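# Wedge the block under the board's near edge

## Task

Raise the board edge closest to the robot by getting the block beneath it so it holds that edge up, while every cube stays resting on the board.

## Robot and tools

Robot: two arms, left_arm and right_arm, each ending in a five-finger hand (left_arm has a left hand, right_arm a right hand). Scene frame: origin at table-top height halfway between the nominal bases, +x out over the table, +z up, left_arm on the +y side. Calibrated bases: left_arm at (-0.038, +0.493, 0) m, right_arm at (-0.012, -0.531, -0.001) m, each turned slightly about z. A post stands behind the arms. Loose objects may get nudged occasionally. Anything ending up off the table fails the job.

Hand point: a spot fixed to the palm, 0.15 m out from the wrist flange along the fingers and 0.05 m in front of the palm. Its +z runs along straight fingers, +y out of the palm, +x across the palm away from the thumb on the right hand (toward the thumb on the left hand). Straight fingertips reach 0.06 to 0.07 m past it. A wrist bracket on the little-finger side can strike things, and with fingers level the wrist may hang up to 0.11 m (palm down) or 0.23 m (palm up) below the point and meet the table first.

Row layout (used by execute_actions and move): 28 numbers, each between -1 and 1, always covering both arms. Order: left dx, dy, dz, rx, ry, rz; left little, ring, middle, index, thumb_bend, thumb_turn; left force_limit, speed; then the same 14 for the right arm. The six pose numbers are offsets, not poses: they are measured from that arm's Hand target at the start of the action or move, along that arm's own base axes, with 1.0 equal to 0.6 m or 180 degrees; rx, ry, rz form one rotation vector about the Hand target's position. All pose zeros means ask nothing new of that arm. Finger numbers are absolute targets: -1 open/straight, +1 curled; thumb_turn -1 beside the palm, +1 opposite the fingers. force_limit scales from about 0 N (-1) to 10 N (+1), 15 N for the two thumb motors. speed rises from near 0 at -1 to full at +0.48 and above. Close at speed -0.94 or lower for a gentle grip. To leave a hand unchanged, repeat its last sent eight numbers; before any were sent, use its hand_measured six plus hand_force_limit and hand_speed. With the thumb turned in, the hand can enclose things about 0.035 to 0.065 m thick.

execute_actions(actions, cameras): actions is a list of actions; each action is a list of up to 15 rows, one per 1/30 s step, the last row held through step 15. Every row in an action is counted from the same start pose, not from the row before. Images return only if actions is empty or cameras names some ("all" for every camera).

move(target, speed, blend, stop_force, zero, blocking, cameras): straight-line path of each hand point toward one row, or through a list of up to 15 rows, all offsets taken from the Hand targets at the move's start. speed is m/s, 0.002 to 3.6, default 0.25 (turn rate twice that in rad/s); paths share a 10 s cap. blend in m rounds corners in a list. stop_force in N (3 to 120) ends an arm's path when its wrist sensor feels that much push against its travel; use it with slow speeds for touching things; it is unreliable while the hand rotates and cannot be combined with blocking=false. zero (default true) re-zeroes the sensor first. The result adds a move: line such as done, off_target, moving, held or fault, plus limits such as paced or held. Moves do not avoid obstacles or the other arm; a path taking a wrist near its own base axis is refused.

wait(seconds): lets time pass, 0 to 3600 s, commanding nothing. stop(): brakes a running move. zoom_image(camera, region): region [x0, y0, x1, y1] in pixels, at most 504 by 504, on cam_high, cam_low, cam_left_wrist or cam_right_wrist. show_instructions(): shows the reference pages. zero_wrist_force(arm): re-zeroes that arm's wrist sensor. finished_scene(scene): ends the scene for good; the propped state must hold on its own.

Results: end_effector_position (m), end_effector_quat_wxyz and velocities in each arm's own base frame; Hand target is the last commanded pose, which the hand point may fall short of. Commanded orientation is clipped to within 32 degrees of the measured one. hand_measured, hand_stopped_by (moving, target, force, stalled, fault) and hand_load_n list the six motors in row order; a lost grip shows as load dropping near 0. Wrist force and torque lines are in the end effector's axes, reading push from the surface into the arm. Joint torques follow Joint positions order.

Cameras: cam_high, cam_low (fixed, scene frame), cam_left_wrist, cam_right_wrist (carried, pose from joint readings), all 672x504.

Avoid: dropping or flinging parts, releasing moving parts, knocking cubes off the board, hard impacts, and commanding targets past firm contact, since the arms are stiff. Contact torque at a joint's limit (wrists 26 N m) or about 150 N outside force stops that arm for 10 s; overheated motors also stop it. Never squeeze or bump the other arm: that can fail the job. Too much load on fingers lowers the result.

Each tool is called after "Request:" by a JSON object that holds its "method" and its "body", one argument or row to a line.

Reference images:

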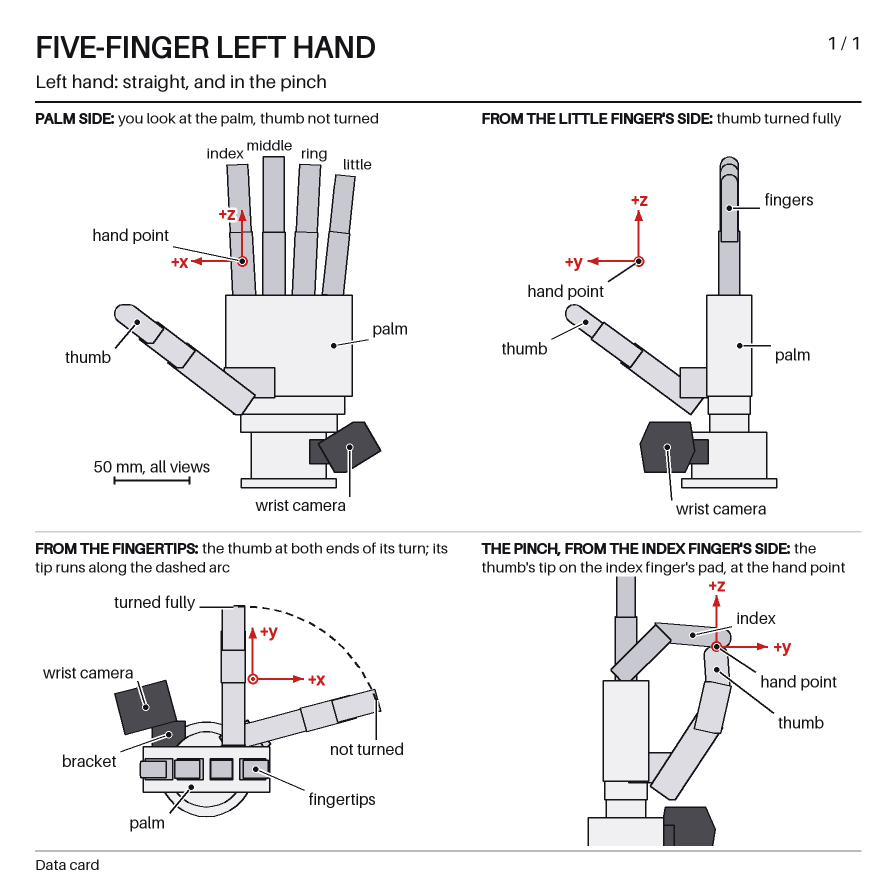

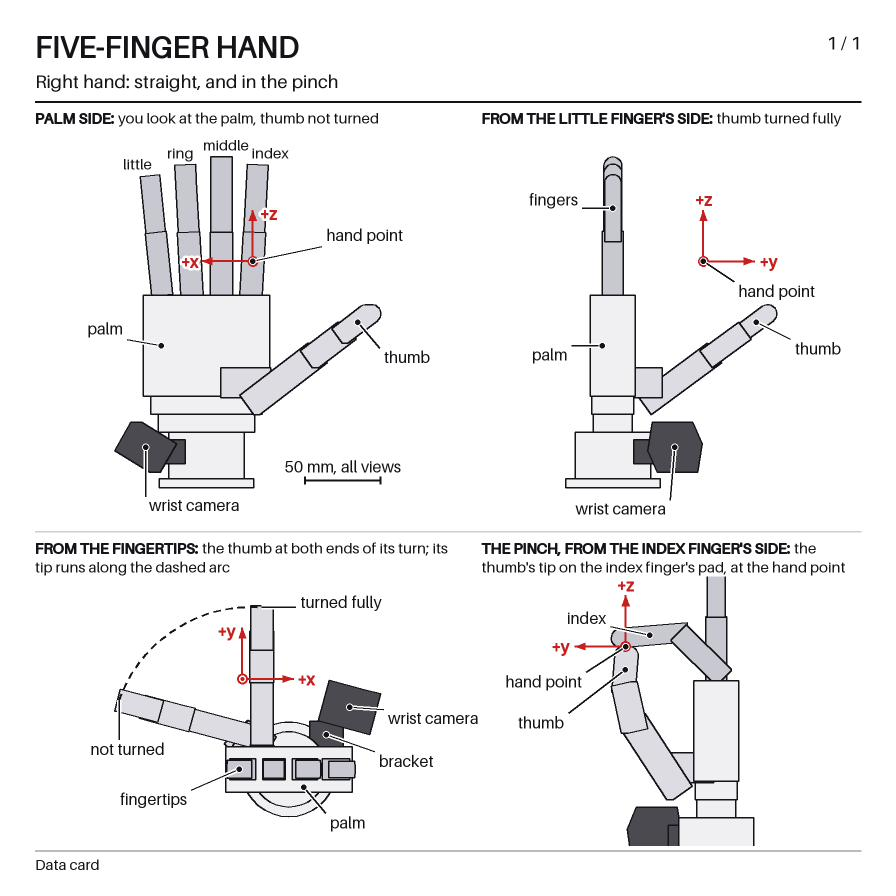

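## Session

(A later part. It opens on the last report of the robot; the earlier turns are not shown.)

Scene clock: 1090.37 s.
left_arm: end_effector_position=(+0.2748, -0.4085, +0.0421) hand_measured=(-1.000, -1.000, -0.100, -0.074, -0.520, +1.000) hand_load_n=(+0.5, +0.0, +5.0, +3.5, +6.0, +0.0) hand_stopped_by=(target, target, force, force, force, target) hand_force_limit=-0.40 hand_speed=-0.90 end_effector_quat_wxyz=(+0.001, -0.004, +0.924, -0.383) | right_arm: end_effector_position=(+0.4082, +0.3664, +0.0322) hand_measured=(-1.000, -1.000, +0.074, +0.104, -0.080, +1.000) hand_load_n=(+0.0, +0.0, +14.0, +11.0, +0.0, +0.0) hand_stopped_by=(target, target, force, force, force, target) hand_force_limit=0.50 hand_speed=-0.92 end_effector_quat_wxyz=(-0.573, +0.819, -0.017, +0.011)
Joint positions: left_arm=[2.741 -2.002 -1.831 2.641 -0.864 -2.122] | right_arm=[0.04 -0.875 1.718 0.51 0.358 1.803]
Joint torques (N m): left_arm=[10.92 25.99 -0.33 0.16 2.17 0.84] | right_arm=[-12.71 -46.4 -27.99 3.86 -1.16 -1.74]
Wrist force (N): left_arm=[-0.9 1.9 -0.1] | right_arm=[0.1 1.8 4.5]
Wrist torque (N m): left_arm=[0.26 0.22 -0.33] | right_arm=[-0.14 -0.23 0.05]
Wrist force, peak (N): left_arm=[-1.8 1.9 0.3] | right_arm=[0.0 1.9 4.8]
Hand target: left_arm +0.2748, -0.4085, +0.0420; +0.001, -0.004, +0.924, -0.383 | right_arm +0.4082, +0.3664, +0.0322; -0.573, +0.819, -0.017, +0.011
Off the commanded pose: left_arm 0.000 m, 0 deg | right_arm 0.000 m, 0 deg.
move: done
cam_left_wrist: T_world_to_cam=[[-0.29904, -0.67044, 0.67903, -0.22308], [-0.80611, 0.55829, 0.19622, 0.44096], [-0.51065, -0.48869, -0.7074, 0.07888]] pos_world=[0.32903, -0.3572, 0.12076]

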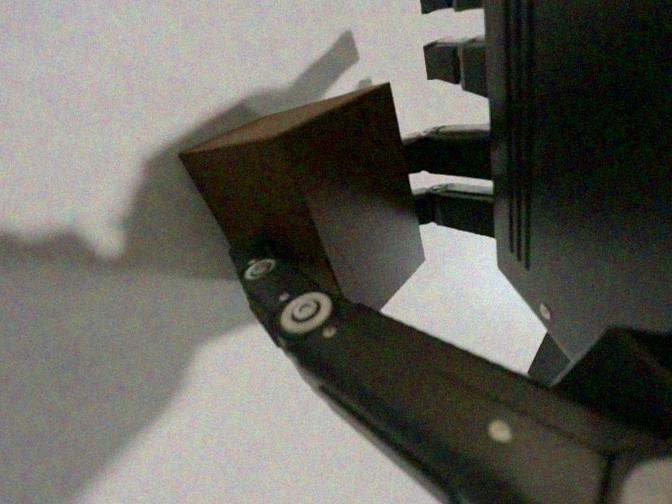

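Request:
{"method": "move", "body": {
  "target": [0,0,0,0,0,0,-1,-1,-0.4,-0.4,-0.75,1,-0.4,-0.9,-0.06,0,0,0,0,0,-1,-1,0.35,0.35,0.1,1,0.5,-0.92],
  "speed": 0.015
}}

Request:
{"method": "move", "body": {
  "target": [0,0,0,0,0,0,-1,-1,-0.75,-0.75,-1,1,-0.4,-0.5,0,0,0,0,0,0,-1,-1,0.35,0.35,0.1,1,0.5,-0.92],
  "cameras": ["all"]
}}

Scene clock: 1099.63 s.
left_arm: end_effector_position=(+0.2748, -0.4085, +0.0420) hand_measured=(-1.000, -1.000, -0.400, -0.400, -0.750, +1.000) hand_load_n=(+0.0, +0.0, +0.0, -0.5, +0.0, +0.0) hand_stopped_by=(target, target, target, target, target, target) hand_force_limit=-0.40 hand_speed=-0.90 end_effector_quat_wxyz=(+0.001, -0.004, +0.924, -0.383) | right_arm: end_effector_position=(+0.3723, +0.3664, +0.0322) hand_measured=(-1.000, -1.000, +0.074, +0.104, -0.080, +1.000) hand_load_n=(+0.0, +0.0, +12.5, +12.5, +0.0, +0.0) hand_stopped_by=(target, target, force, force, force, target) hand_force_limit=0.50 hand_speed=-0.92 end_effector_quat_wxyz=(-0.573, +0.819, -0.017, +0.011)
Joint positions: left_arm=[2.741 -2.002 -1.831 2.642 -0.864 -2.122] | right_arm=[0.044 -0.932 1.83 0.445 0.359 1.813]
Joint torques (N m): left_arm=[-7.06 26.21 0.66 0.27 -0.13 -1.19] | right_arm=[13.1 -51.69 4.72 1.17 -0.31 2.06]
Wrist force (N): left_arm=[-1.1 1.0 -1.0] | right_arm=[3.9 0.2 4.4]
Wrist torque (N m): left_arm=[0.22 0.24 -0.32] | right_arm=[-0.23 -0.24 0.10]
Wrist force, peak (N): left_arm=[-1.0 2.3 -0.2] | right_arm=[4.3 -0.1 4.5]
Hand target: left_arm +0.2748, -0.4085, +0.0420; +0.001, -0.004, +0.924, -0.383 | right_arm +0.3722, +0.3664, +0.0322; -0.573, +0.819, -0.017, +0.011
Off the commanded pose: left_arm 0.000 m, 0 deg | right_arm 0.000 m, 0 deg.
move: done

Scene clock: 1100.27 s.
left_arm: end_effector_position=(+0.2748, -0.4085, +0.0420) hand_measured=(-1.000, -1.000, -0.750, -0.750, -1.000, +1.000) hand_load_n=(+0.0, +0.0, +0.0, +0.0, +0.0, +0.0) hand_stopped_by=(target, target, target, target, target, target) hand_force_limit=-0.40 hand_speed=-0.50 end_effector_quat_wxyz=(+0.001, -0.004, +0.924, -0.383) | right_arm: end_effector_position=(+0.3722, +0.3664, +0.0322) hand_measured=(-1.000, -1.000, +0.074, +0.104, -0.080, +1.000) hand_load_n=(+0.0, +0.0, +12.5, +12.5, +0.0, +0.0) hand_stopped_by=(target, target, force, force, force, target) hand_force_limit=0.50 hand_speed=-0.92 end_effector_quat_wxyz=(-0.573, +0.819, -0.017, +0.011)
Joint positions: left_arm=[2.741 -2.002 -1.831 2.642 -0.864 -2.122] | right_arm=[0.044 -0.932 1.83 0.445 0.359 1.813]
Joint torques (N m): left_arm=[-6.65 27.07 -0.53 0.11 -0.12 -1.18] | right_arm=[13.03 -51.03 4.67 1.06 -0.31 1.97]
Wrist force (N): left_arm=[-1.0 1.0 -0.8] | right_arm=[3.9 0.2 4.5]
Wrist torque (N m): left_arm=[0.22 0.24 -0.32] | right_arm=[-0.24 -0.24 0.11]
Wrist force, peak (N): left_arm=[-1.2 0.9 -0.8] | right_arm=[4.0 0.3 4.5]
Hand target: left_arm +0.2748, -0.4085, +0.0420; +0.001, -0.004, +0.924, -0.383 | right_arm +0.3722, +0.3664, +0.0322; -0.573, +0.819, -0.017, +0.011
Off the commanded pose: left_arm 0.000 m, 0 deg | right_arm 0.000 m, 0 deg.
move: done
cam_left_wrist: T_world_to_cam=[[-0.2989, -0.67048, 0.67905, -0.22308], [-0.80618, 0.55817, 0.19627, 0.44095], [-0.51062, -0.48877, -0.70737, 0.07877]] pos_world=[0.32903, -0.3572, 0.12066]
cam_right_wrist: T_world_to_cam=[[0.26918, -0.30414, -0.91381, 0.04044], [-0.83044, -0.55383, -0.0603, 0.51451], [-0.48775, 0.7751, -0.40165, 0.02709]] pos_world=[0.42961, 0.27625, 0.07886]

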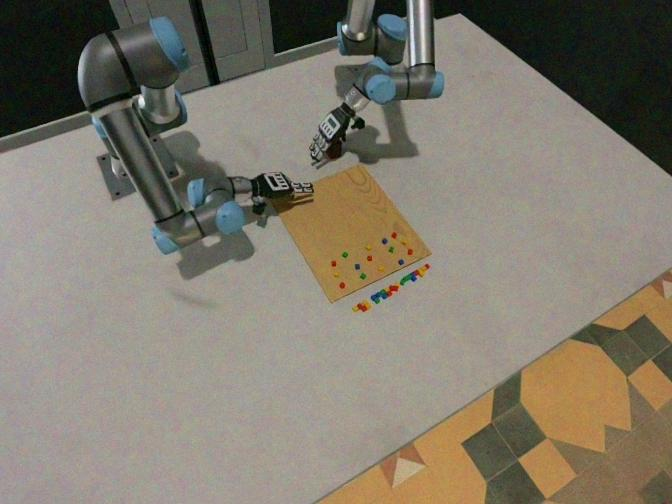

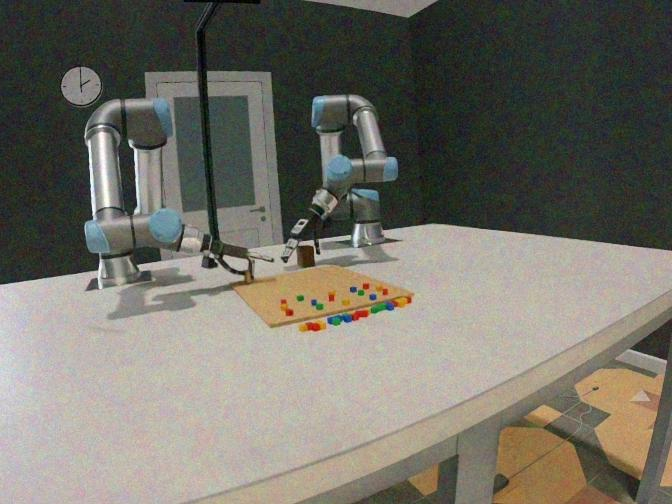

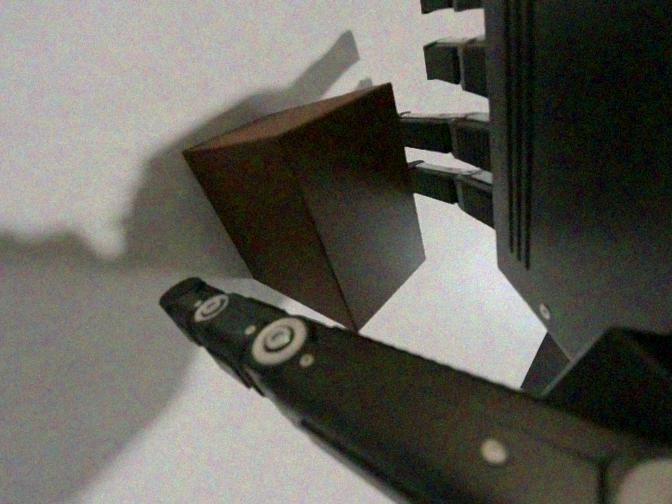

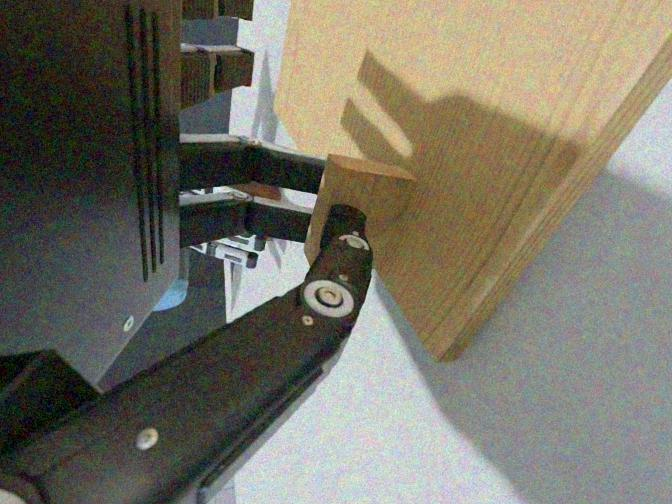

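Request:
{"method": "move", "body": {
  "target": [0,0,0.02,0,0,0,-1,-1,-0.75,-0.75,-1,1,-0.4,-0.5,0,0,0,0,0,0,-1,-1,-0.1,-0.1,-0.26,1,0.5,-0.9],
  "speed": 0.05
}}

Request:
{"method": "move", "body": {
  "target": [
    [0,0,0.18,0,0,0,-1,-1,-0.75,-0.75,-1,1,-0.4,-0.5,0,0,0,0,0,0,-1,-1,-0.5,-0.5,-0.8,1,0.5,-0.8],
    [0,0,0.2,0,0,0,-1,-1,-0.75,-0.75,-1,1,-0.4,-0.5,0,-0.01,0.25,0,0,0,-1,-1,-0.5,-0.5,-0.8,1,0.5,-0.8]
  ],
  "speed": 0.08,
  "cameras": ["cam_right_wrist"]
}}

Scene clock: 1109.50 s.
left_arm: end_effector_position=(+0.2748, -0.4085, +0.0540) hand_measured=(-1.000, -1.000, -0.750, -0.750, -1.000, +1.000) hand_load_n=(+0.0, +0.0, +0.0, +0.0, +0.0, +0.0) hand_stopped_by=(target, target, target, target, target, target) hand_force_limit=-0.40 hand_speed=-0.50 end_effector_quat_wxyz=(+0.001, -0.004, +0.924, -0.383) | right_arm: end_effector_position=(+0.3722, +0.3664, +0.0322) hand_measured=(-1.000, -1.000, -0.100, -0.100, -0.260, +1.000) hand_load_n=(+0.0, +0.0, +0.0, +0.0, +0.0, +0.0) hand_stopped_by=(target, target, target, target, target, target) hand_force_limit=0.50 hand_speed=-0.90 end_effector_quat_wxyz=(-0.573, +0.819, -0.017, +0.011)
Joint positions: left_arm=[2.741 -1.984 -1.821 2.613 -0.864 -2.122] | right_arm=[0.044 -0.932 1.83 0.445 0.359 1.813]
Joint torques (N m): left_arm=[2.27 38.98 28.9 -3.98 0.08 1.37] | right_arm=[4.92 -45.38 -1.92 2.26 -0.32 0.7]
Wrist force (N): left_arm=[-1.3 1.0 -0.8] | right_arm=[1.0 -0.6 3.5]
Wrist torque (N m): left_arm=[0.21 0.27 -0.34] | right_arm=[-0.28 -0.16 0.01]
Wrist force, peak (N): left_arm=[-1.2 1.0 -0.9] | right_arm=[4.1 0.3 4.5]
Hand target: left_arm +0.2748, -0.4085, +0.0540; +0.001, -0.004, +0.924, -0.383 | right_arm +0.3722, +0.3664, +0.0322; -0.573, +0.819, -0.017, +0.011
Off the commanded pose: left_arm 0.000 m, 0 deg | right_arm 0.000 m, 0 deg.
move: done

Scene clock: 1114.03 s.
left_arm: end_effector_position=(+0.2748, -0.4085, +0.1740) hand_measured=(-1.000, -1.000, -0.750, -0.750, -1.000, +1.000) hand_load_n=(+0.0, +0.0, +0.0, +0.0, +0.0, +0.0) hand_stopped_by=(target, target, target, target, target, target) hand_force_limit=-0.40 hand_speed=-0.50 end_effector_quat_wxyz=(+0.001, -0.004, +0.924, -0.383) | right_arm: end_effector_position=(+0.3722, +0.3604, +0.1821) hand_measured=(-1.000, -1.000, -0.500, -0.500, -0.764, +1.000) hand_load_n=(+0.0, +0.0, +0.0, +0.0, +0.0, +0.0) hand_stopped_by=(target, target, target, target, stalled, target) hand_force_limit=0.50 hand_speed=-0.80 end_effector_quat_wxyz=(-0.573, +0.819, -0.017, +0.011)
Joint positions: left_arm=[2.741 -1.842 -1.669 2.319 -0.864 -2.122] | right_arm=[0.029 -1.17 1.738 0.815 0.356 1.771]
Joint torques (N m): left_arm=[11.85 36.79 31.33 -4.13 1.77 0.7] | right_arm=[-14.92 -46.19 -31.69 3.84 -2.83 -2.12]
Wrist force (N): left_arm=[-0.9 0.5 -0.6] | right_arm=[0.8 0.1 3.6]
Wrist torque (N m): left_arm=[0.13 0.21 -0.30] | right_arm=[-0.16 -0.13 0.18]
Wrist force, peak (N): left_arm=[-1.0 1.1 -1.0] | right_arm=[-1.1 -23.0 1.7]
Hand target: left_arm +0.2748, -0.4085, +0.1740; +0.001, -0.004, +0.924, -0.383 | right_arm +0.3722, +0.3604, +0.1822; -0.573, +0.819, -0.017, +0.011
Off the commanded pose: left_arm 0.000 m, 0 deg | right_arm 0.000 m, 0 deg.
move: done
cam_right_wrist: T_world_to_cam=[[0.26915, -0.30415, -0.91381, 0.17561], [-0.83045, -0.55382, -0.06027, 0.52023], [-0.48775, 0.7751, -0.40165, 0.09195]] pos_world=[0.42961, 0.27025, 0.22876]

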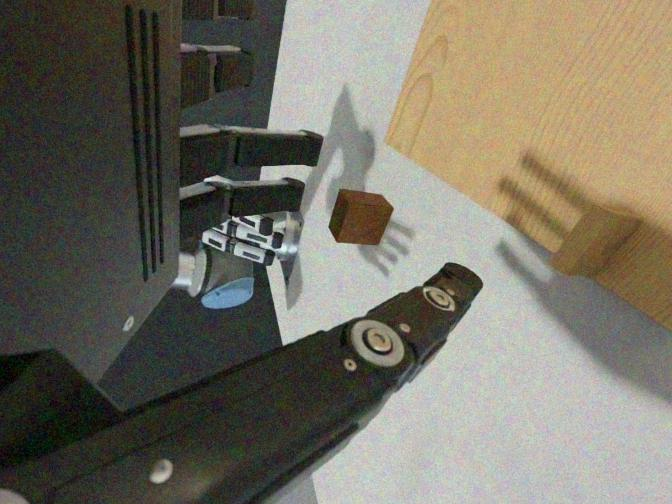

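Request:
{"method": "wait", "body": {
  "seconds": 0.1,
  "cameras": ["cam_high","cam_low"]
}}

Request:
{"method": "zoom_image", "body": {
  "camera": "cam_high",
  "region": [250, 150, 450, 330]
}}

Request:
{"method": "zoom_image", "body": {
  "camera": "cam_low",
  "region": [220, 240, 440, 340]
}}

Scene clock: 1117.80 s.
left_arm: end_effector_position=(+0.2748, -0.4085, +0.1740) hand_measured=(-1.000, -1.000, -0.750, -0.750, -1.000, +1.000) hand_load_n=(+0.0, +0.0, +0.0, +0.0, +0.0, +0.0) hand_stopped_by=(target, target, target, target, target, target) hand_force_limit=-0.40 hand_speed=-0.50 end_effector_quat_wxyz=(+0.001, -0.004, +0.924, -0.383) | right_arm: end_effector_position=(+0.3722, +0.3604, +0.1822) hand_measured=(-1.000, -1.000, -0.500, -0.500, -0.764, +1.000) hand_load_n=(+0.0, +0.0, -0.5, +0.0, +0.0, +0.0) hand_stopped_by=(target, target, target, target, stalled, target) hand_force_limit=0.50 hand_speed=-0.80 end_effector_quat_wxyz=(-0.573, +0.819, -0.017, +0.011)
Joint positions: left_arm=[2.741 -1.842 -1.669 2.319 -0.864 -2.122] | right_arm=[0.029 -1.17 1.738 0.815 0.356 1.771]
Joint torques (N m): left_arm=[13.13 36.67 32.35 -3.91 1.52 1.38] | right_arm=[-15.1 -46.37 -31.12 3.91 -2.76 -2.08]
Wrist force (N): left_arm=[-0.8 0.8 -0.5] | right_arm=[0.8 0.2 3.6]
Wrist torque (N m): left_arm=[0.17 0.19 -0.29] | right_arm=[-0.15 -0.12 0.17]
Wrist force, peak (N): left_arm=[-1.1 1.2 -0.9] | right_arm=[0.9 0.2 3.8]
Hand target: left_arm +0.2748, -0.4085, +0.1740; +0.001, -0.004, +0.924, -0.383 | right_arm +0.3722, +0.3604, +0.1822; -0.573, +0.819, -0.017, +0.011
Off the commanded pose: left_arm 0.000 m, 0 deg | right_arm 0.000 m, 0 deg.
wait: 0.10 s; at rest from the start

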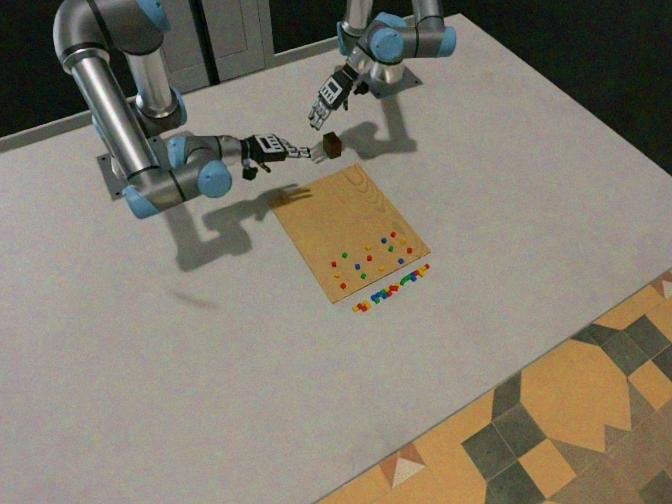

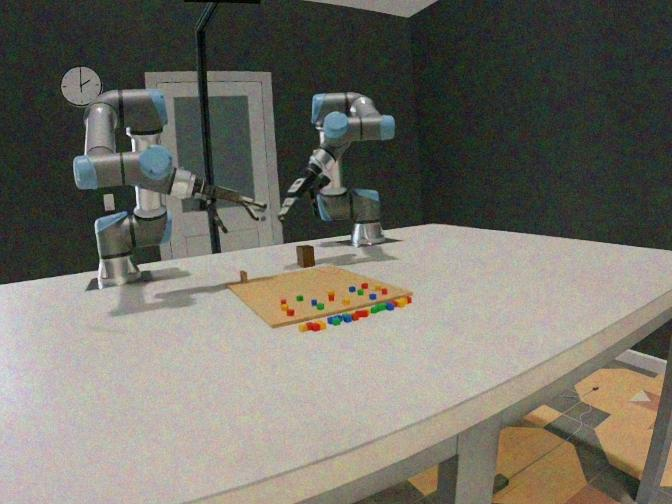

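Scaled by 2.520.

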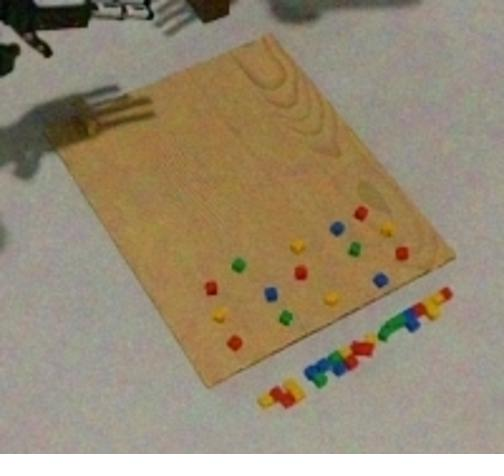

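Scaled by 2.291.

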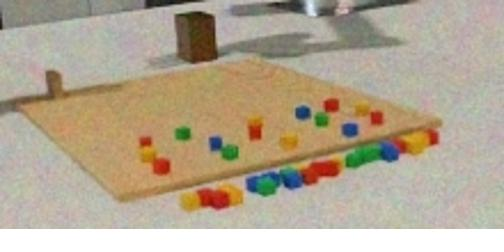

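Request:
{"method": "move", "body": {
  "target": [
    [0,0,0,-0.0275,-0.0275,0.4995,-1,-1,-0.4,-0.4,-1,1,-0.4,0,0,-0.1833,0.113,0,0,0,-1,-1,-0.5,-0.5,-0.6,1,0.5,-0.5],
    [0.0293,-0.0275,-0.073,-0.0275,-0.0275,0.4995,-1,-1,-0.4,-0.4,-1,1,-0.4,0,0,-0.1833,0.113,0,0,0,-1,-1,-0.5,-0.5,-0.6,1,0.5,-0.5]
  ],
  "speed": [0.35,0.1],
  "cameras": ["cam_left_wrist","cam_low"]
}}

Scene clock: 1219.77 s.
left_arm: end_effector_position=(+0.2923, -0.4249, +0.1303) hand_measured=(-1.000, -1.000, -0.400, -0.400, -1.000, +1.000) hand_load_n=(+0.0, +0.0, +0.0, +0.0, +0.0, +0.0) hand_stopped_by=(target, target, target, target, target, target) hand_force_limit=-0.40 hand_speed=0.00 end_effector_quat_wxyz=(-0.307, +0.641, -0.634, +0.305) | right_arm: end_effector_position=(+0.3722, +0.2504, +0.2500) hand_measured=(-1.000, -1.000, -0.500, -0.500, -0.600, +1.000) hand_load_n=(+0.0, +0.0, +0.0, +0.0, +0.0, +0.0) hand_stopped_by=(target, target, target, target, target, target) hand_force_limit=0.50 hand_speed=-0.50 end_effector_quat_wxyz=(-0.573, +0.819, -0.017, +0.011)
Joint positions: left_arm=[2.223 -1.868 -1.737 2.678 -2.245 -3.837] | right_arm=[-0.255 -1.244 1.85 1.495 0.408 1.003]
Joint torques (N m): left_arm=[12.51 22.76 32.16 0.74 0.34 1.58] | right_arm=[-14.67 -41.34 -0.54 3.88 0.06 -2.01]
Wrist force (N): left_arm=[-0.5 1.1 -0.5] | right_arm=[0.9 0.0 3.9]
Wrist torque (N m): left_arm=[0.21 0.14 -0.31] | right_arm=[-0.20 -0.15 0.17]
Wrist force, peak (N): left_arm=[-0.7 1.6 -1.0] | right_arm=[0.9 0.2 4.1]
Hand target: left_arm +0.2923, -0.4250, +0.1302; -0.307, +0.641, -0.634, +0.305 | right_arm +0.3722, +0.2504, +0.2500; -0.573, +0.819, -0.017, +0.011
Off the commanded pose: left_arm 0.000 m, 0 deg | right_arm 0.000 m, 0 deg.
move: done
cam_left_wrist: T_world_to_cam=[[0.5919, -0.29893, 0.74853, -0.40031], [-0.57631, -0.80621, 0.13376, -0.19187], [0.56349, -0.51055, -0.64948, -0.18865]] pos_world=[0.23267, -0.37067, 0.20278]
Images, in order (width x height): cam_low 672x504, cam_left_wrist 672x504.

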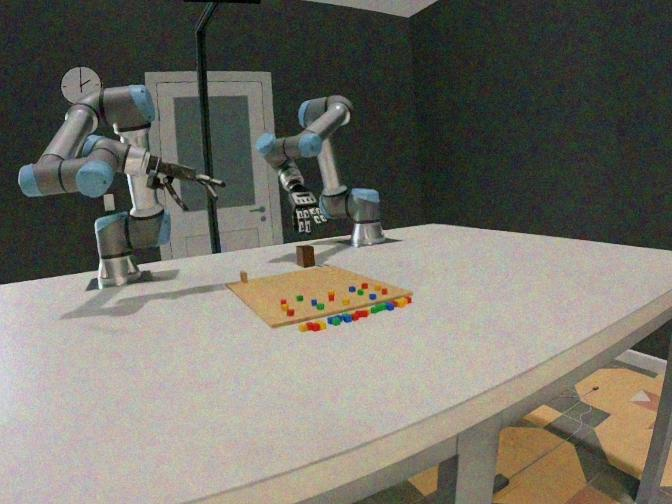

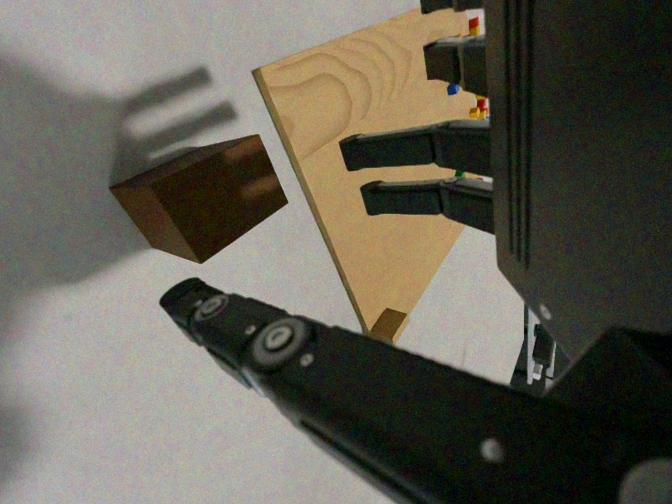

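Request:
{"method": "move", "body": {
  "target": [
    [0.0108,0.015,-0.02,0,0,0,-0.4,-0.4,-0.4,-0.4,-1,1,-0.4,0,0,0,0,0,0,0,-1,-1,-0.5,-0.5,-0.6,1,0.5,-0.5],
    [0.0108,0.015,-0.08,0,0,0,-0.4,-0.4,-0.4,-0.4,-1,1,-0.4,0,0,0,0,0,0,0,-1,-1,-0.5,-0.5,-0.6,1,0.5,-0.5]
  ],
  "speed": [0.1,0.06],
  "cameras": ["cam_left_wrist"]
}}

Scene clock: 1247.33 s.
left_arm: end_effector_position=(+0.2988, -0.4160, +0.0823) hand_measured=(-0.400, -0.400, -0.400, -0.400, -1.000, +1.000) hand_load_n=(+0.0, +0.0, +0.0, +0.0, +0.0, +0.0) hand_stopped_by=(target, target, target, target, target, target) hand_force_limit=-0.40 hand_speed=0.00 end_effector_quat_wxyz=(-0.307, +0.641, -0.634, +0.305) | right_arm: end_effector_position=(+0.3722, +0.2504, +0.2500) hand_measured=(-1.000, -1.000, -0.500, -0.500, -0.600, +1.000) hand_load_n=(+0.0, +0.0, +0.0, +0.0, +0.0, +0.0) hand_stopped_by=(target, target, target, target, target, target) hand_force_limit=0.50 hand_speed=-0.50 end_effector_quat_wxyz=(-0.573, +0.819, -0.017, +0.011)
Joint positions: left_arm=[2.25 -1.908 -1.819 2.817 -2.228 -3.81] | right_arm=[-0.255 -1.244 1.85 1.495 0.408 1.003]
Joint torques (N m): left_arm=[12.11 24.01 0.68 0.84 0.65 1.67] | right_arm=[-14.55 -37.47 -0.81 3.99 0.16 -1.9]
Wrist force (N): left_arm=[-0.4 1.3 -0.6] | right_arm=[0.8 0.1 3.9]
Wrist torque (N m): left_arm=[0.25 0.14 -0.31] | right_arm=[-0.17 -0.14 0.17]
Wrist force, peak (N): left_arm=[-0.5 1.6 -1.0] | right_arm=[0.7 -0.1 4.2]
Hand target: left_arm +0.2988, -0.4160, +0.0822; -0.307, +0.641, -0.634, +0.305 | right_arm +0.3722, +0.2504, +0.2500; -0.573, +0.819, -0.017, +0.011
Off the commanded pose: left_arm 0.000 m, 0 deg | right_arm 0.000 m, 0 deg.
move: done
cam_left_wrist: T_world_to_cam=[[0.59194, -0.29888, 0.74852, -0.36569], [-0.57627, -0.80623, 0.1338, -0.17451], [0.56349, -0.51055, -0.64947, -0.21893]] pos_world=[0.23927, -0.36177, 0.15488]

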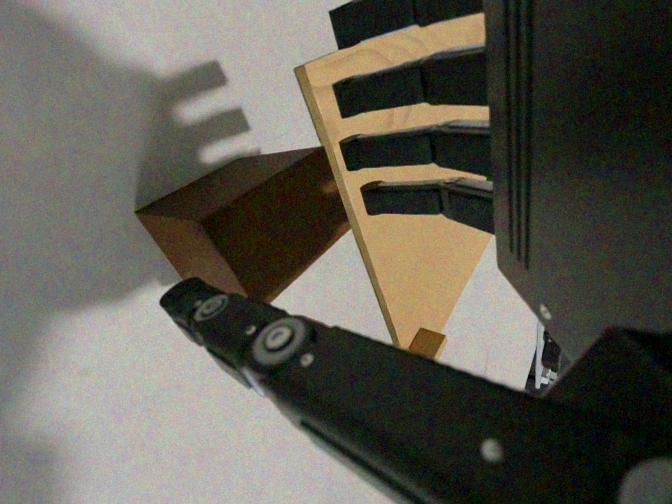

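Request:
{"method": "move", "body": {
  "target": [0,0,-0.0403,0,0,0,-0.4,-0.4,-0.4,-0.4,-1,1,-0.4,0,0,0,0,0,0,0,-1,-1,-0.5,-0.5,-0.6,1,0.5,-0.5],
  "speed": 0.05
}}

Request:
{"method": "move", "body": {
  "target": [0,0,0,0,0,0,-0.4,-0.4,-0.15,-0.15,-0.6,1,-0.5,-0.92,0,0,0,0,0,0,-1,-1,-0.5,-0.5,-0.6,1,0.5,-0.5],
  "cameras": ["cam_left_wrist"]
}}

Scene clock: 1252.50 s.
left_arm: end_effector_position=(+0.2988, -0.4160, +0.0582) hand_measured=(-0.400, -0.400, -0.400, -0.400, -1.000, +1.000) hand_load_n=(+0.0, +0.0, +0.0, -0.5, +0.0, +0.0) hand_stopped_by=(target, target, target, target, target, target) hand_force_limit=-0.40 hand_speed=0.00 end_effector_quat_wxyz=(-0.307, +0.641, -0.634, +0.305) | right_arm: end_effector_position=(+0.3722, +0.2504, +0.2500) hand_measured=(-1.000, -1.000, -0.500, -0.500, -0.600, +1.000) hand_load_n=(+0.0, +0.0, +0.0, +0.0, +0.0, +0.0) hand_stopped_by=(target, target, target, target, target, target) hand_force_limit=0.50 hand_speed=-0.50 end_effector_quat_wxyz=(-0.573, +0.819, -0.017, +0.011)
Joint positions: left_arm=[2.25 -1.942 -1.845 2.877 -2.228 -3.81] | right_arm=[-0.255 -1.244 1.85 1.495 0.408 1.003]
Joint torques (N m): left_arm=[8.5 23.6 0.46 0.92 -0.77 1.22] | right_arm=[-13.93 -34.12 -0.44 3.88 0.13 -1.85]
Wrist force (N): left_arm=[-0.7 0.9 -0.7] | right_arm=[0.9 0.1 3.9]
Wrist torque (N m): left_arm=[0.19 0.18 -0.32] | right_arm=[-0.18 -0.16 0.18]
Wrist force, peak (N): left_arm=[-0.8 1.4 -0.8] | right_arm=[0.8 -0.1 4.1]
Hand target: left_arm +0.2988, -0.4160, +0.0580; -0.307, +0.641, -0.634, +0.305 | right_arm +0.3722, +0.2504, +0.2500; -0.573, +0.819, -0.017, +0.011
Off the commanded pose: left_arm 0.000 m, 0 deg | right_arm 0.000 m, 0 deg.
move: done

Scene clock: 1254.37 s.
left_arm: end_effector_position=(+0.2988, -0.4160, +0.0580) hand_measured=(-0.400, -0.400, -0.150, -0.150, -0.814, +1.000) hand_load_n=(-0.5, +0.0, +3.0, +0.5, +4.0, +0.0) hand_stopped_by=(target, target, target, target, force, target) hand_force_limit=-0.50 hand_speed=-0.92 end_effector_quat_wxyz=(-0.307, +0.641, -0.634, +0.305) | right_arm: end_effector_position=(+0.3722, +0.2504, +0.2500) hand_measured=(-1.000, -1.000, -0.500, -0.500, -0.600, +1.000) hand_load_n=(+0.0, -0.5, +0.0, +0.0, +0.0, +0.0) hand_stopped_by=(target, target, target, target, target, target) hand_force_limit=0.50 hand_speed=-0.50 end_effector_quat_wxyz=(-0.573, +0.819, -0.017, +0.011)
Joint positions: left_arm=[2.25 -1.942 -1.845 2.877 -2.228 -3.81] | right_arm=[-0.255 -1.244 1.85 1.495 0.408 1.003]
Joint torques (N m): left_arm=[9.57 24.87 1.36 0.53 -0.66 1.61] | right_arm=[-14.53 -32.81 -0.57 3.96 0.08 -1.91]
Wrist force (N): left_arm=[-0.6 -0.6 -2.4] | right_arm=[0.8 0.0 4.0]
Wrist torque (N m): left_arm=[0.15 0.13 -0.28] | right_arm=[-0.20 -0.15 0.17]
Wrist force, peak (N): left_arm=[-0.6 -0.6 -2.5] | right_arm=[0.9 0.0 4.2]
Hand target: left_arm +0.2988, -0.4160, +0.0580; -0.307, +0.641, -0.634, +0.305 | right_arm +0.3722, +0.2504, +0.2500; -0.573, +0.819, -0.017, +0.011
Off the commanded pose: left_arm 0.000 m, 0 deg | right_arm 0.000 m, 0 deg.
move: done
cam_left_wrist: T_world_to_cam=[[0.5919, -0.29893, 0.74853, -0.34744], [-0.57631, -0.80621, 0.13376, -0.17122], [0.56349, -0.51055, -0.64948, -0.23478]] pos_world=[0.23927, -0.36177, 0.13048]

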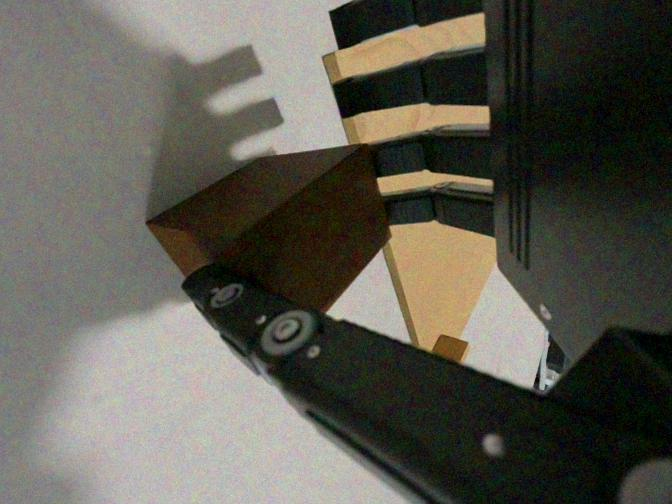

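Request:
{"method": "move", "body": {
  "target": [0,0,0,0,0,0,-0.4,-0.4,0.1,0.1,-0.55,1,-0.2,-0.92,0,0,0,0,0,0,-1,-1,-0.5,-0.5,-0.6,1,0.5,-0.5]
}}

Request:
{"method": "move", "body": {
  "target": [0,0,0.02,0,0,0,-0.4,-0.4,0.1,0.1,-0.55,1,-0.2,-0.92,0,0,0,0,0,0,-1,-1,-0.5,-0.5,-0.6,1,0.5,-0.5],
  "speed": 0.03,
  "cameras": ["cam_left_wrist"]
}}

Scene clock: 1259.27 s.
left_arm: end_effector_position=(+0.2988, -0.4160, +0.0580) hand_measured=(-0.400, -0.400, -0.144, -0.122, -0.806, +1.000) hand_load_n=(+0.0, +0.0, +3.5, +4.0, +6.5, -0.5) hand_stopped_by=(target, target, force, force, force, target) hand_force_limit=-0.20 hand_speed=-0.92 end_effector_quat_wxyz=(-0.307, +0.641, -0.634, +0.305) | right_arm: end_effector_position=(+0.3722, +0.2504, +0.2500) hand_measured=(-1.000, -1.000, -0.500, -0.500, -0.600, +1.000) hand_load_n=(+0.0, +0.0, +0.0, +0.0, +0.0, +0.0) hand_stopped_by=(target, target, target, target, target, target) hand_force_limit=0.50 hand_speed=-0.50 end_effector_quat_wxyz=(-0.573, +0.819, -0.017, +0.011)
Joint positions: left_arm=[2.25 -1.942 -1.845 2.877 -2.228 -3.81] | right_arm=[-0.255 -1.244 1.85 1.495 0.408 1.003]
Joint torques (N m): left_arm=[9.15 26.62 2.46 -0.53 -0.42 1.59] | right_arm=[-13.84 -29.66 -0.38 3.9 0.09 -1.81]
Wrist force (N): left_arm=[-0.8 1.7 -0.2] | right_arm=[0.8 0.1 4.0]
Wrist torque (N m): left_arm=[0.25 0.20 -0.33] | right_arm=[-0.19 -0.15 0.17]
Wrist force, peak (N): left_arm=[-0.9 -0.4 -2.6] | right_arm=[0.9 -0.1 4.2]
Hand target: left_arm +0.2988, -0.4160, +0.0580; -0.307, +0.641, -0.634, +0.305 | right_arm +0.3722, +0.2504, +0.2500; -0.573, +0.819, -0.017, +0.011
Off the commanded pose: left_arm 0.000 m, 0 deg | right_arm 0.000 m, 0 deg.
move: done

Scene clock: 1260.10 s.
left_arm: end_effector_position=(+0.2988, -0.4160, +0.0699) hand_measured=(-0.400, -0.400, -0.144, -0.122, -0.806, +1.000) hand_load_n=(+0.0, +0.0, +3.5, +4.0, +6.5, -0.5) hand_stopped_by=(target, target, force, force, force, target) hand_force_limit=-0.20 hand_speed=-0.92 end_effector_quat_wxyz=(-0.307, +0.641, -0.634, +0.305) | right_arm: end_effector_position=(+0.3722, +0.2504, +0.2500) hand_measured=(-1.000, -1.000, -0.500, -0.500, -0.600, +1.000) hand_load_n=(+0.0, +0.0, +0.0, +0.0, +0.0, +0.0) hand_stopped_by=(target, target, target, target, target, target) hand_force_limit=0.50 hand_speed=-0.50 end_effector_quat_wxyz=(-0.573, +0.819, -0.017, +0.011)
Joint positions: left_arm=[2.25 -1.925 -1.832 2.848 -2.228 -3.81] | right_arm=[-0.255 -1.244 1.85 1.495 0.408 1.003]
Joint torques (N m): left_arm=[11.38 39.88 30.68 -3.25 -0.02 0.24] | right_arm=[-13.1 -28.86 -0.41 3.93 0.02 -1.78]
Wrist force (N): left_arm=[-0.8 1.9 -0.1] | right_arm=[0.9 -0.1 3.9]
Wrist torque (N m): left_arm=[0.24 0.19 -0.34] | right_arm=[-0.20 -0.17 0.17]
Wrist force, peak (N): left_arm=[-0.8 2.1 0.2] | right_arm=[0.8 -0.1 4.1]
Hand target: left_arm +0.2988, -0.4160, +0.0700; -0.307, +0.641, -0.634, +0.305 | right_arm +0.3722, +0.2504, +0.2500; -0.573, +0.819, -0.017, +0.011
Off the commanded pose: left_arm 0.000 m, 0 deg | right_arm 0.000 m, 0 deg.
move: done
cam_left_wrist: T_world_to_cam=[[0.5919, -0.29893, 0.74853, -0.35634], [-0.57631, -0.80621, 0.13376, -0.17282], [0.56349, -0.51055, -0.64948, -0.22705]] pos_world=[0.23927, -0.36177, 0.14239]

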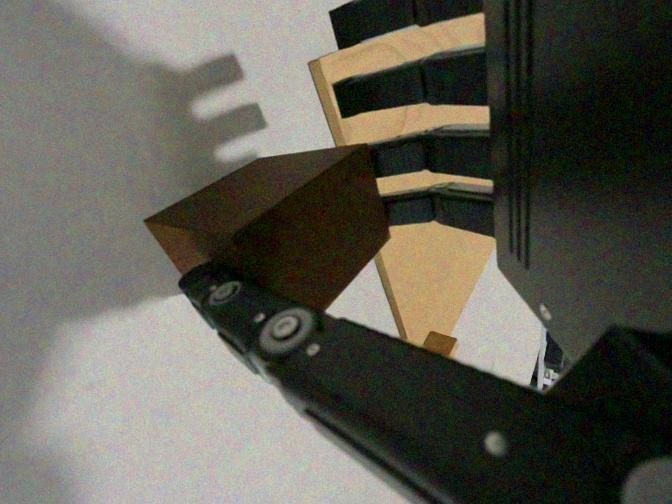

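Request:
{"method": "move", "body": {
  "target": [0,0,0.02,0.2222,0,0,-0.4,-0.4,0.1,0.1,-0.55,1,-0.2,-0.92,0,0,0,0,0,0,-1,-1,-0.5,-0.5,-0.6,1,0.5,-0.5],
  "speed": 0.15,
  "cameras": ["cam_left_wrist","cam_low"]
}}

Scene clock: 1275.73 s.
left_arm: end_effector_position=(+0.2988, -0.4160, +0.0820) hand_measured=(-0.400, -0.400, -0.144, -0.122, -0.806, +1.000) hand_load_n=(+0.5, +0.0, +3.5, +4.0, +6.5, +0.0) hand_stopped_by=(target, target, force, force, force, target) hand_force_limit=-0.20 hand_speed=-0.92 end_effector_quat_wxyz=(+0.508, -0.497, +0.700, -0.070) | right_arm: end_effector_position=(+0.3722, +0.2504, +0.2500) hand_measured=(-1.000, -1.000, -0.500, -0.500, -0.600, +1.000) hand_load_n=(+0.0, +0.0, +0.0, +0.0, +0.5, +0.0) hand_stopped_by=(target, target, target, target, target, target) hand_force_limit=0.50 hand_speed=-0.50 end_effector_quat_wxyz=(-0.573, +0.819, -0.017, +0.011)
Joint positions: left_arm=[2.082 -2.331 -1.37 2.187 -2.646 -3.831] | right_arm=[-0.255 -1.244 1.85 1.495 0.408 1.003]
Joint torques (N m): left_arm=[-15.09 38.58 30.2 -4.74 -3.18 -1.5] | right_arm=[-13.45 -23.66 -0.35 3.94 0.03 -1.73]
Wrist force (N): left_arm=[-0.6 1.7 0.1] | right_arm=[0.9 -0.1 3.9]
Wrist torque (N m): left_arm=[0.17 0.25 -0.34] | right_arm=[-0.20 -0.16 0.17]
Wrist force, peak (N): left_arm=[-0.9 2.3 -0.1] | right_arm=[0.9 -0.1 4.2]
Hand target: left_arm +0.2988, -0.4160, +0.0820; +0.508, -0.497, +0.700, -0.070 | right_arm +0.3722, +0.2504, +0.2500; -0.573, +0.819, -0.017, +0.011
Off the commanded pose: left_arm 0.000 m, 0 deg | right_arm 0.000 m, 0 deg.
move: done
cam_left_wrist: T_world_to_cam=[[0.5918, -0.71007, 0.38153, -0.50637], [-0.57635, -0.70365, -0.41557, -0.08669], [0.56355, 0.02604, -0.82567, 0.01852]] pos_world=[0.23927, -0.42104, 0.17246]
Images, in order (width x height): cam_low 672x504, cam_left_wrist 672x504.

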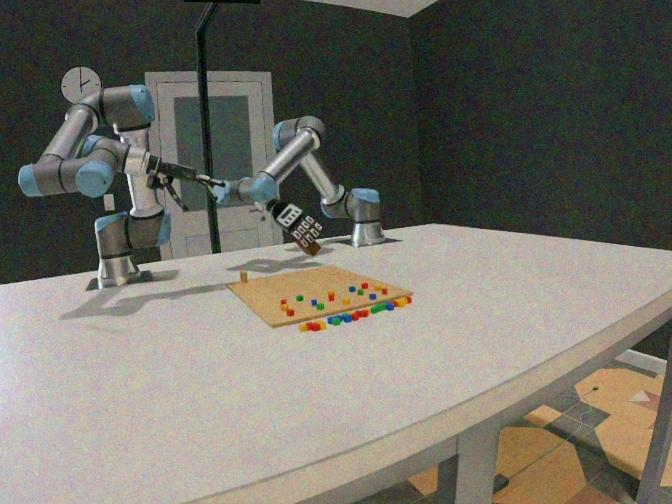

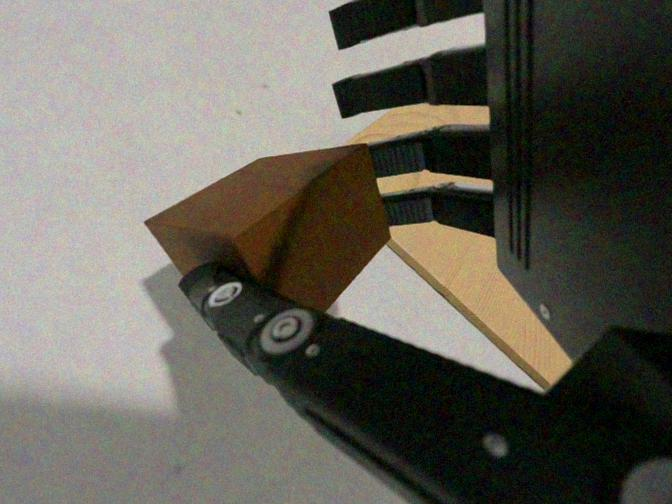

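Request:
{"method": "move", "body": {
  "target": [0,0,-0.05,0,0,0,-0.4,-0.4,0.1,0.1,-0.55,1,-0.2,-0.92,0,0,0,0,0,0,-1,-1,-0.5,-0.5,-0.6,1,0.5,-0.5],
  "speed": 0.04
}}

Request:
{"method": "move", "body": {
  "target": [0,0,-0.01,0,0,0,-0.4,-0.4,0.1,0.1,-0.55,1,-0.2,-0.92,0,0,0,0,0,0,-1,-1,-0.5,-0.5,-0.6,1,0.5,-0.5],
  "speed": 0.005,
  "stop_force": 3,
  "cameras": ["cam_left_wrist"]
}}

Scene clock: 1282.93 s.
left_arm: end_effector_position=(+0.2988, -0.4160, +0.0522) hand_measured=(-0.400, -0.400, -0.144, -0.122, -0.806, +1.000) hand_load_n=(+0.0, +0.0, +3.0, +4.0, +6.5, +0.0) hand_stopped_by=(target, target, force, force, force, target) hand_force_limit=-0.20 hand_speed=-0.92 end_effector_quat_wxyz=(+0.508, -0.497, +0.700, -0.070) | right_arm: end_effector_position=(+0.3722, +0.2504, +0.2500) hand_measured=(-1.000, -1.000, -0.500, -0.500, -0.600, +1.000) hand_load_n=(-0.5, +0.0, +0.0, +0.0, +0.0, +0.0) hand_stopped_by=(target, target, target, target, target, target) hand_force_limit=0.50 hand_speed=-0.50 end_effector_quat_wxyz=(-0.573, +0.819, -0.017, +0.011)
Joint positions: left_arm=[2.082 -2.371 -1.385 2.242 -2.646 -3.831] | right_arm=[-0.255 -1.244 1.85 1.495 0.408 1.003]
Joint torques (N m): left_arm=[-13.32 38.42 -0.8 -0.6 -3.13 1.52] | right_arm=[-12.32 -22.52 -0.2 3.9 0 -1.7]
Wrist force (N): left_arm=[-0.3 1.9 0.2] | right_arm=[0.8 -0.1 4.1]
Wrist torque (N m): left_arm=[0.19 0.20 -0.32] | right_arm=[-0.22 -0.15 0.17]
Wrist force, peak (N): left_arm=[-0.6 2.3 -0.1] | right_arm=[0.8 -0.1 4.3]
Hand target: left_arm +0.2988, -0.4160, +0.0520; +0.508, -0.497, +0.700, -0.070 | right_arm +0.3722, +0.2504, +0.2500; -0.573, +0.819, -0.017, +0.011
Off the commanded pose: left_arm 0.000 m, 0 deg | right_arm 0.000 m, 0 deg.
move: done

Scene clock: 1284.33 s.
left_arm: end_effector_position=(+0.2988, -0.4160, +0.0505) hand_measured=(-0.400, -0.400, -0.144, -0.122, -0.806, +1.000) hand_load_n=(+0.0, +0.0, +4.0, +4.0, +6.5, -0.5) hand_stopped_by=(target, target, force, force, force, target) hand_force_limit=-0.20 hand_speed=-0.92 end_effector_quat_wxyz=(+0.508, -0.497, +0.700, -0.070) | right_arm: end_effector_position=(+0.3722, +0.2504, +0.2500) hand_measured=(-1.000, -1.000, -0.500, -0.500, -0.600, +1.000) hand_load_n=(+0.0, +0.0, +0.0, +0.0, +0.0, +0.5) hand_stopped_by=(target, target, target, target, target, target) hand_force_limit=0.50 hand_speed=-0.50 end_effector_quat_wxyz=(-0.573, +0.819, -0.017, +0.011)
Joint positions: left_arm=[2.082 -2.373 -1.386 2.245 -2.646 -3.831] | right_arm=[-0.255 -1.244 1.85 1.495 0.408 1.003]
Joint torques (N m): left_arm=[-10.18 52.48 13.89 -4.51 0 1.19] | right_arm=[-12.6 -22.8 -0.35 3.8 0.11 -1.64]
Wrist force (N): left_arm=[-1.8 1.2 -0.4] | right_arm=[0.8 -0.1 4.0]
Wrist torque (N m): left_arm=[0.19 0.30 -0.32] | right_arm=[-0.21 -0.15 0.17]
Wrist force, peak (N): left_arm=[-3.6 -2.1 -2.3] | right_arm=[1.0 -0.2 4.2]
Hand target: left_arm +0.2988, -0.4160, +0.0505; +0.508, -0.497, +0.700, -0.070 (not the last commanded pose) | right_arm +0.3722, +0.2504, +0.2500; -0.573, +0.819, -0.017, +0.011
Off the commanded pose: left_arm 0.004 m, 0 deg | right_arm 0.000 m, 0 deg.
move: contact (left_arm)
cam_left_wrist: T_world_to_cam=[[0.59193, -0.71009, 0.38129, -0.49426], [-0.57629, -0.70362, -0.41571, -0.09986], [0.56347, 0.02634, -0.82571, -0.00736]] pos_world=[0.23917, -0.42104, 0.14086]

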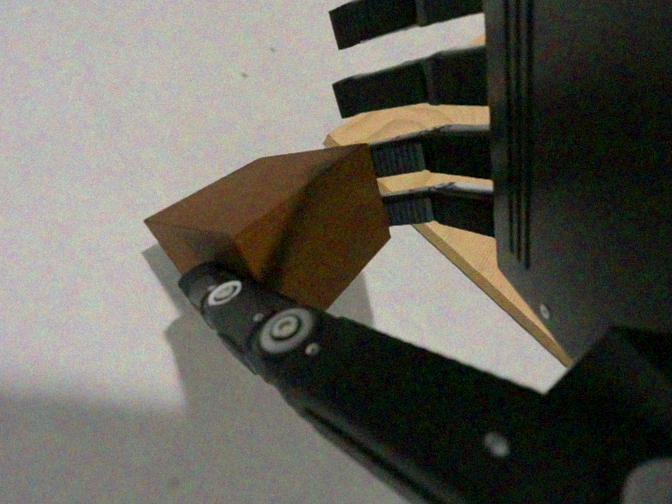

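Request:
{"method": "move", "body": {
  "target": [0,0,0,0,0,0,-0.4,-0.4,-0.35,0.1,-0.55,1,-0.2,-0.92,0,0,0,0,0,0,-1,-1,-0.5,-0.5,-0.6,1,0.5,-0.5],
  "cameras": ["cam_left_wrist"]
}}

Scene clock: 1291.60 s.
left_arm: end_effector_position=(+0.2988, -0.4160, +0.0505) hand_measured=(-0.400, -0.400, -0.350, -0.122, -0.806, +1.000) hand_load_n=(+0.0, +0.0, +0.0, +5.0, +5.0, -0.5) hand_stopped_by=(target, target, target, force, force, target) hand_force_limit=-0.20 hand_speed=-0.92 end_effector_quat_wxyz=(+0.508, -0.497, +0.700, -0.070) | right_arm: end_effector_position=(+0.3722, +0.2504, +0.2500) hand_measured=(-1.000, -1.000, -0.500, -0.500, -0.600, +1.000) hand_load_n=(+0.0, +0.0, +0.0, +0.0, +0.0, +0.5) hand_stopped_by=(target, target, target, target, target, target) hand_force_limit=0.50 hand_speed=-0.50 end_effector_quat_wxyz=(-0.573, +0.819, -0.017, +0.011)
Joint positions: left_arm=[2.082 -2.373 -1.386 2.245 -2.646 -3.831] | right_arm=[-0.255 -1.244 1.85 1.495 0.408 1.003]
Joint torques (N m): left_arm=[-13.07 52.13 25.17 -4.36 -1.32 -1] | right_arm=[-11.95 -22.46 -0.8 3.88 0.01 -1.65]
Wrist force (N): left_arm=[-0.6 1.8 0.1] | right_arm=[0.9 -0.1 3.9]
Wrist torque (N m): left_arm=[0.21 0.22 -0.33] | right_arm=[-0.19 -0.16 0.17]
Wrist force, peak (N): left_arm=[-0.8 2.3 -0.2] | right_arm=[0.9 0.0 4.2]
Hand target: left_arm +0.2988, -0.4160, +0.0505; +0.508, -0.497, +0.700, -0.070 | right_arm +0.3722, +0.2504, +0.2500; -0.573, +0.819, -0.017, +0.011
Off the commanded pose: left_arm 0.000 m, 0 deg | right_arm 0.000 m, 0 deg.
move: done
cam_left_wrist: T_world_to_cam=[[0.5919, -0.71009, 0.38134, -0.49432], [-0.57626, -0.70361, -0.41576, -0.09981], [0.56354, 0.02634, -0.82567, -0.00744]] pos_world=[0.23927, -0.42104, 0.14086]

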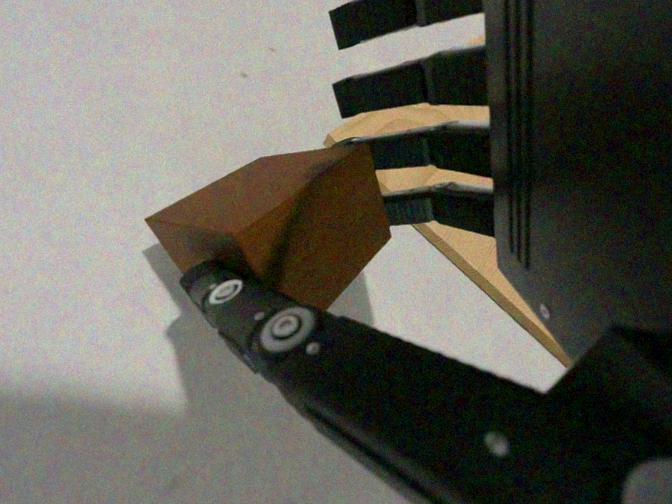

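Request:
{"method": "move", "body": {
  "target": [
    [0,-0.0125,-0.0078,0,0,0,-0.4,-0.4,-0.35,0.1,-0.55,1,-0.2,-0.92,0,0,0,0,0,0,-1,-1,-0.5,-0.5,-0.6,1,0.5,-0.5],
    [0,-0.0236,-0.0163,0,0,0,-0.4,-0.4,-0.35,0.1,-0.55,1,-0.2,-0.92,0,0,0,0,0,0,-1,-1,-0.5,-0.5,-0.6,1,0.5,-0.5]
  ],
  "speed": 0.01,
  "blend": [0.002,0],
  "cameras": ["cam_left_wrist"]
}}

Scene clock: 1297.23 s.
left_arm: end_effector_position=(+0.2988, -0.4301, +0.0408) hand_measured=(-0.400, -0.400, -0.350, -0.122, -0.806, +1.000) hand_load_n=(+0.0, +0.0, +0.0, +5.0, +4.5, +0.0) hand_stopped_by=(target, target, target, force, force, target) hand_force_limit=-0.20 hand_speed=-0.92 end_effector_quat_wxyz=(+0.508, -0.497, +0.700, -0.070) | right_arm: end_effector_position=(+0.3722, +0.2504, +0.2500) hand_measured=(-1.000, -1.000, -0.500, -0.500, -0.600, +1.000) hand_load_n=(+0.0, +0.0, +0.0, +0.0, +0.0, +0.0) hand_stopped_by=(target, target, target, target, target, target) hand_force_limit=0.50 hand_speed=-0.50 end_effector_quat_wxyz=(-0.573, +0.819, -0.017, +0.011)
Joint positions: left_arm=[2.069 -2.417 -1.336 2.216 -2.647 -3.858] | right_arm=[-0.255 -1.244 1.85 1.495 0.408 1.003]
Joint torques (N m): left_arm=[-15.04 38.62 30.47 -4.74 -2.91 -1.55] | right_arm=[-11.75 -22.17 -0.6 3.81 0.12 -1.59]
Wrist force (N): left_arm=[-1.1 1.9 -0.1] | right_arm=[0.8 -0.1 4.1]
Wrist torque (N m): left_arm=[0.22 0.24 -0.32] | right_arm=[-0.22 -0.16 0.17]
Wrist force, peak (N): left_arm=[-1.5 1.8 -0.8] | right_arm=[0.9 -0.1 4.2]
Hand target: left_arm +0.2988, -0.4301, +0.0407; +0.508, -0.497, +0.700, -0.070 | right_arm +0.3722, +0.2504, +0.2500; -0.573, +0.819, -0.017, +0.011
Off the commanded pose: left_arm 0.000 m, 0 deg | right_arm 0.000 m, 0 deg.
move: done
cam_left_wrist: T_world_to_cam=[[0.59186, -0.7101, 0.3814, -0.50063], [-0.5763, -0.70362, -0.4157, -0.11376], [0.56354, 0.02624, -0.82567, -0.01512]] pos_world=[0.23927, -0.43514, 0.13116]

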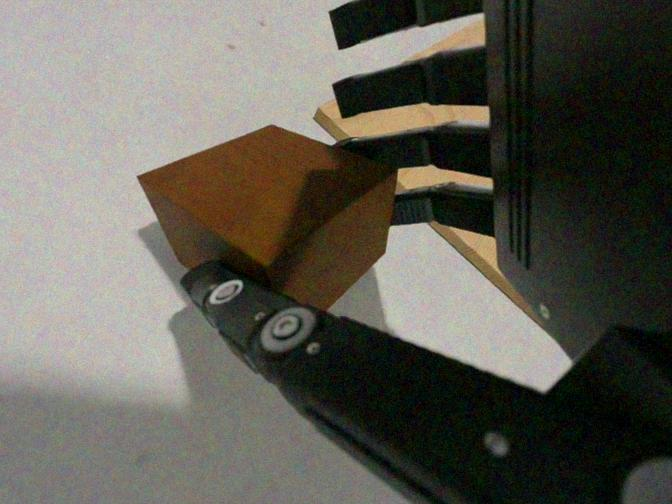

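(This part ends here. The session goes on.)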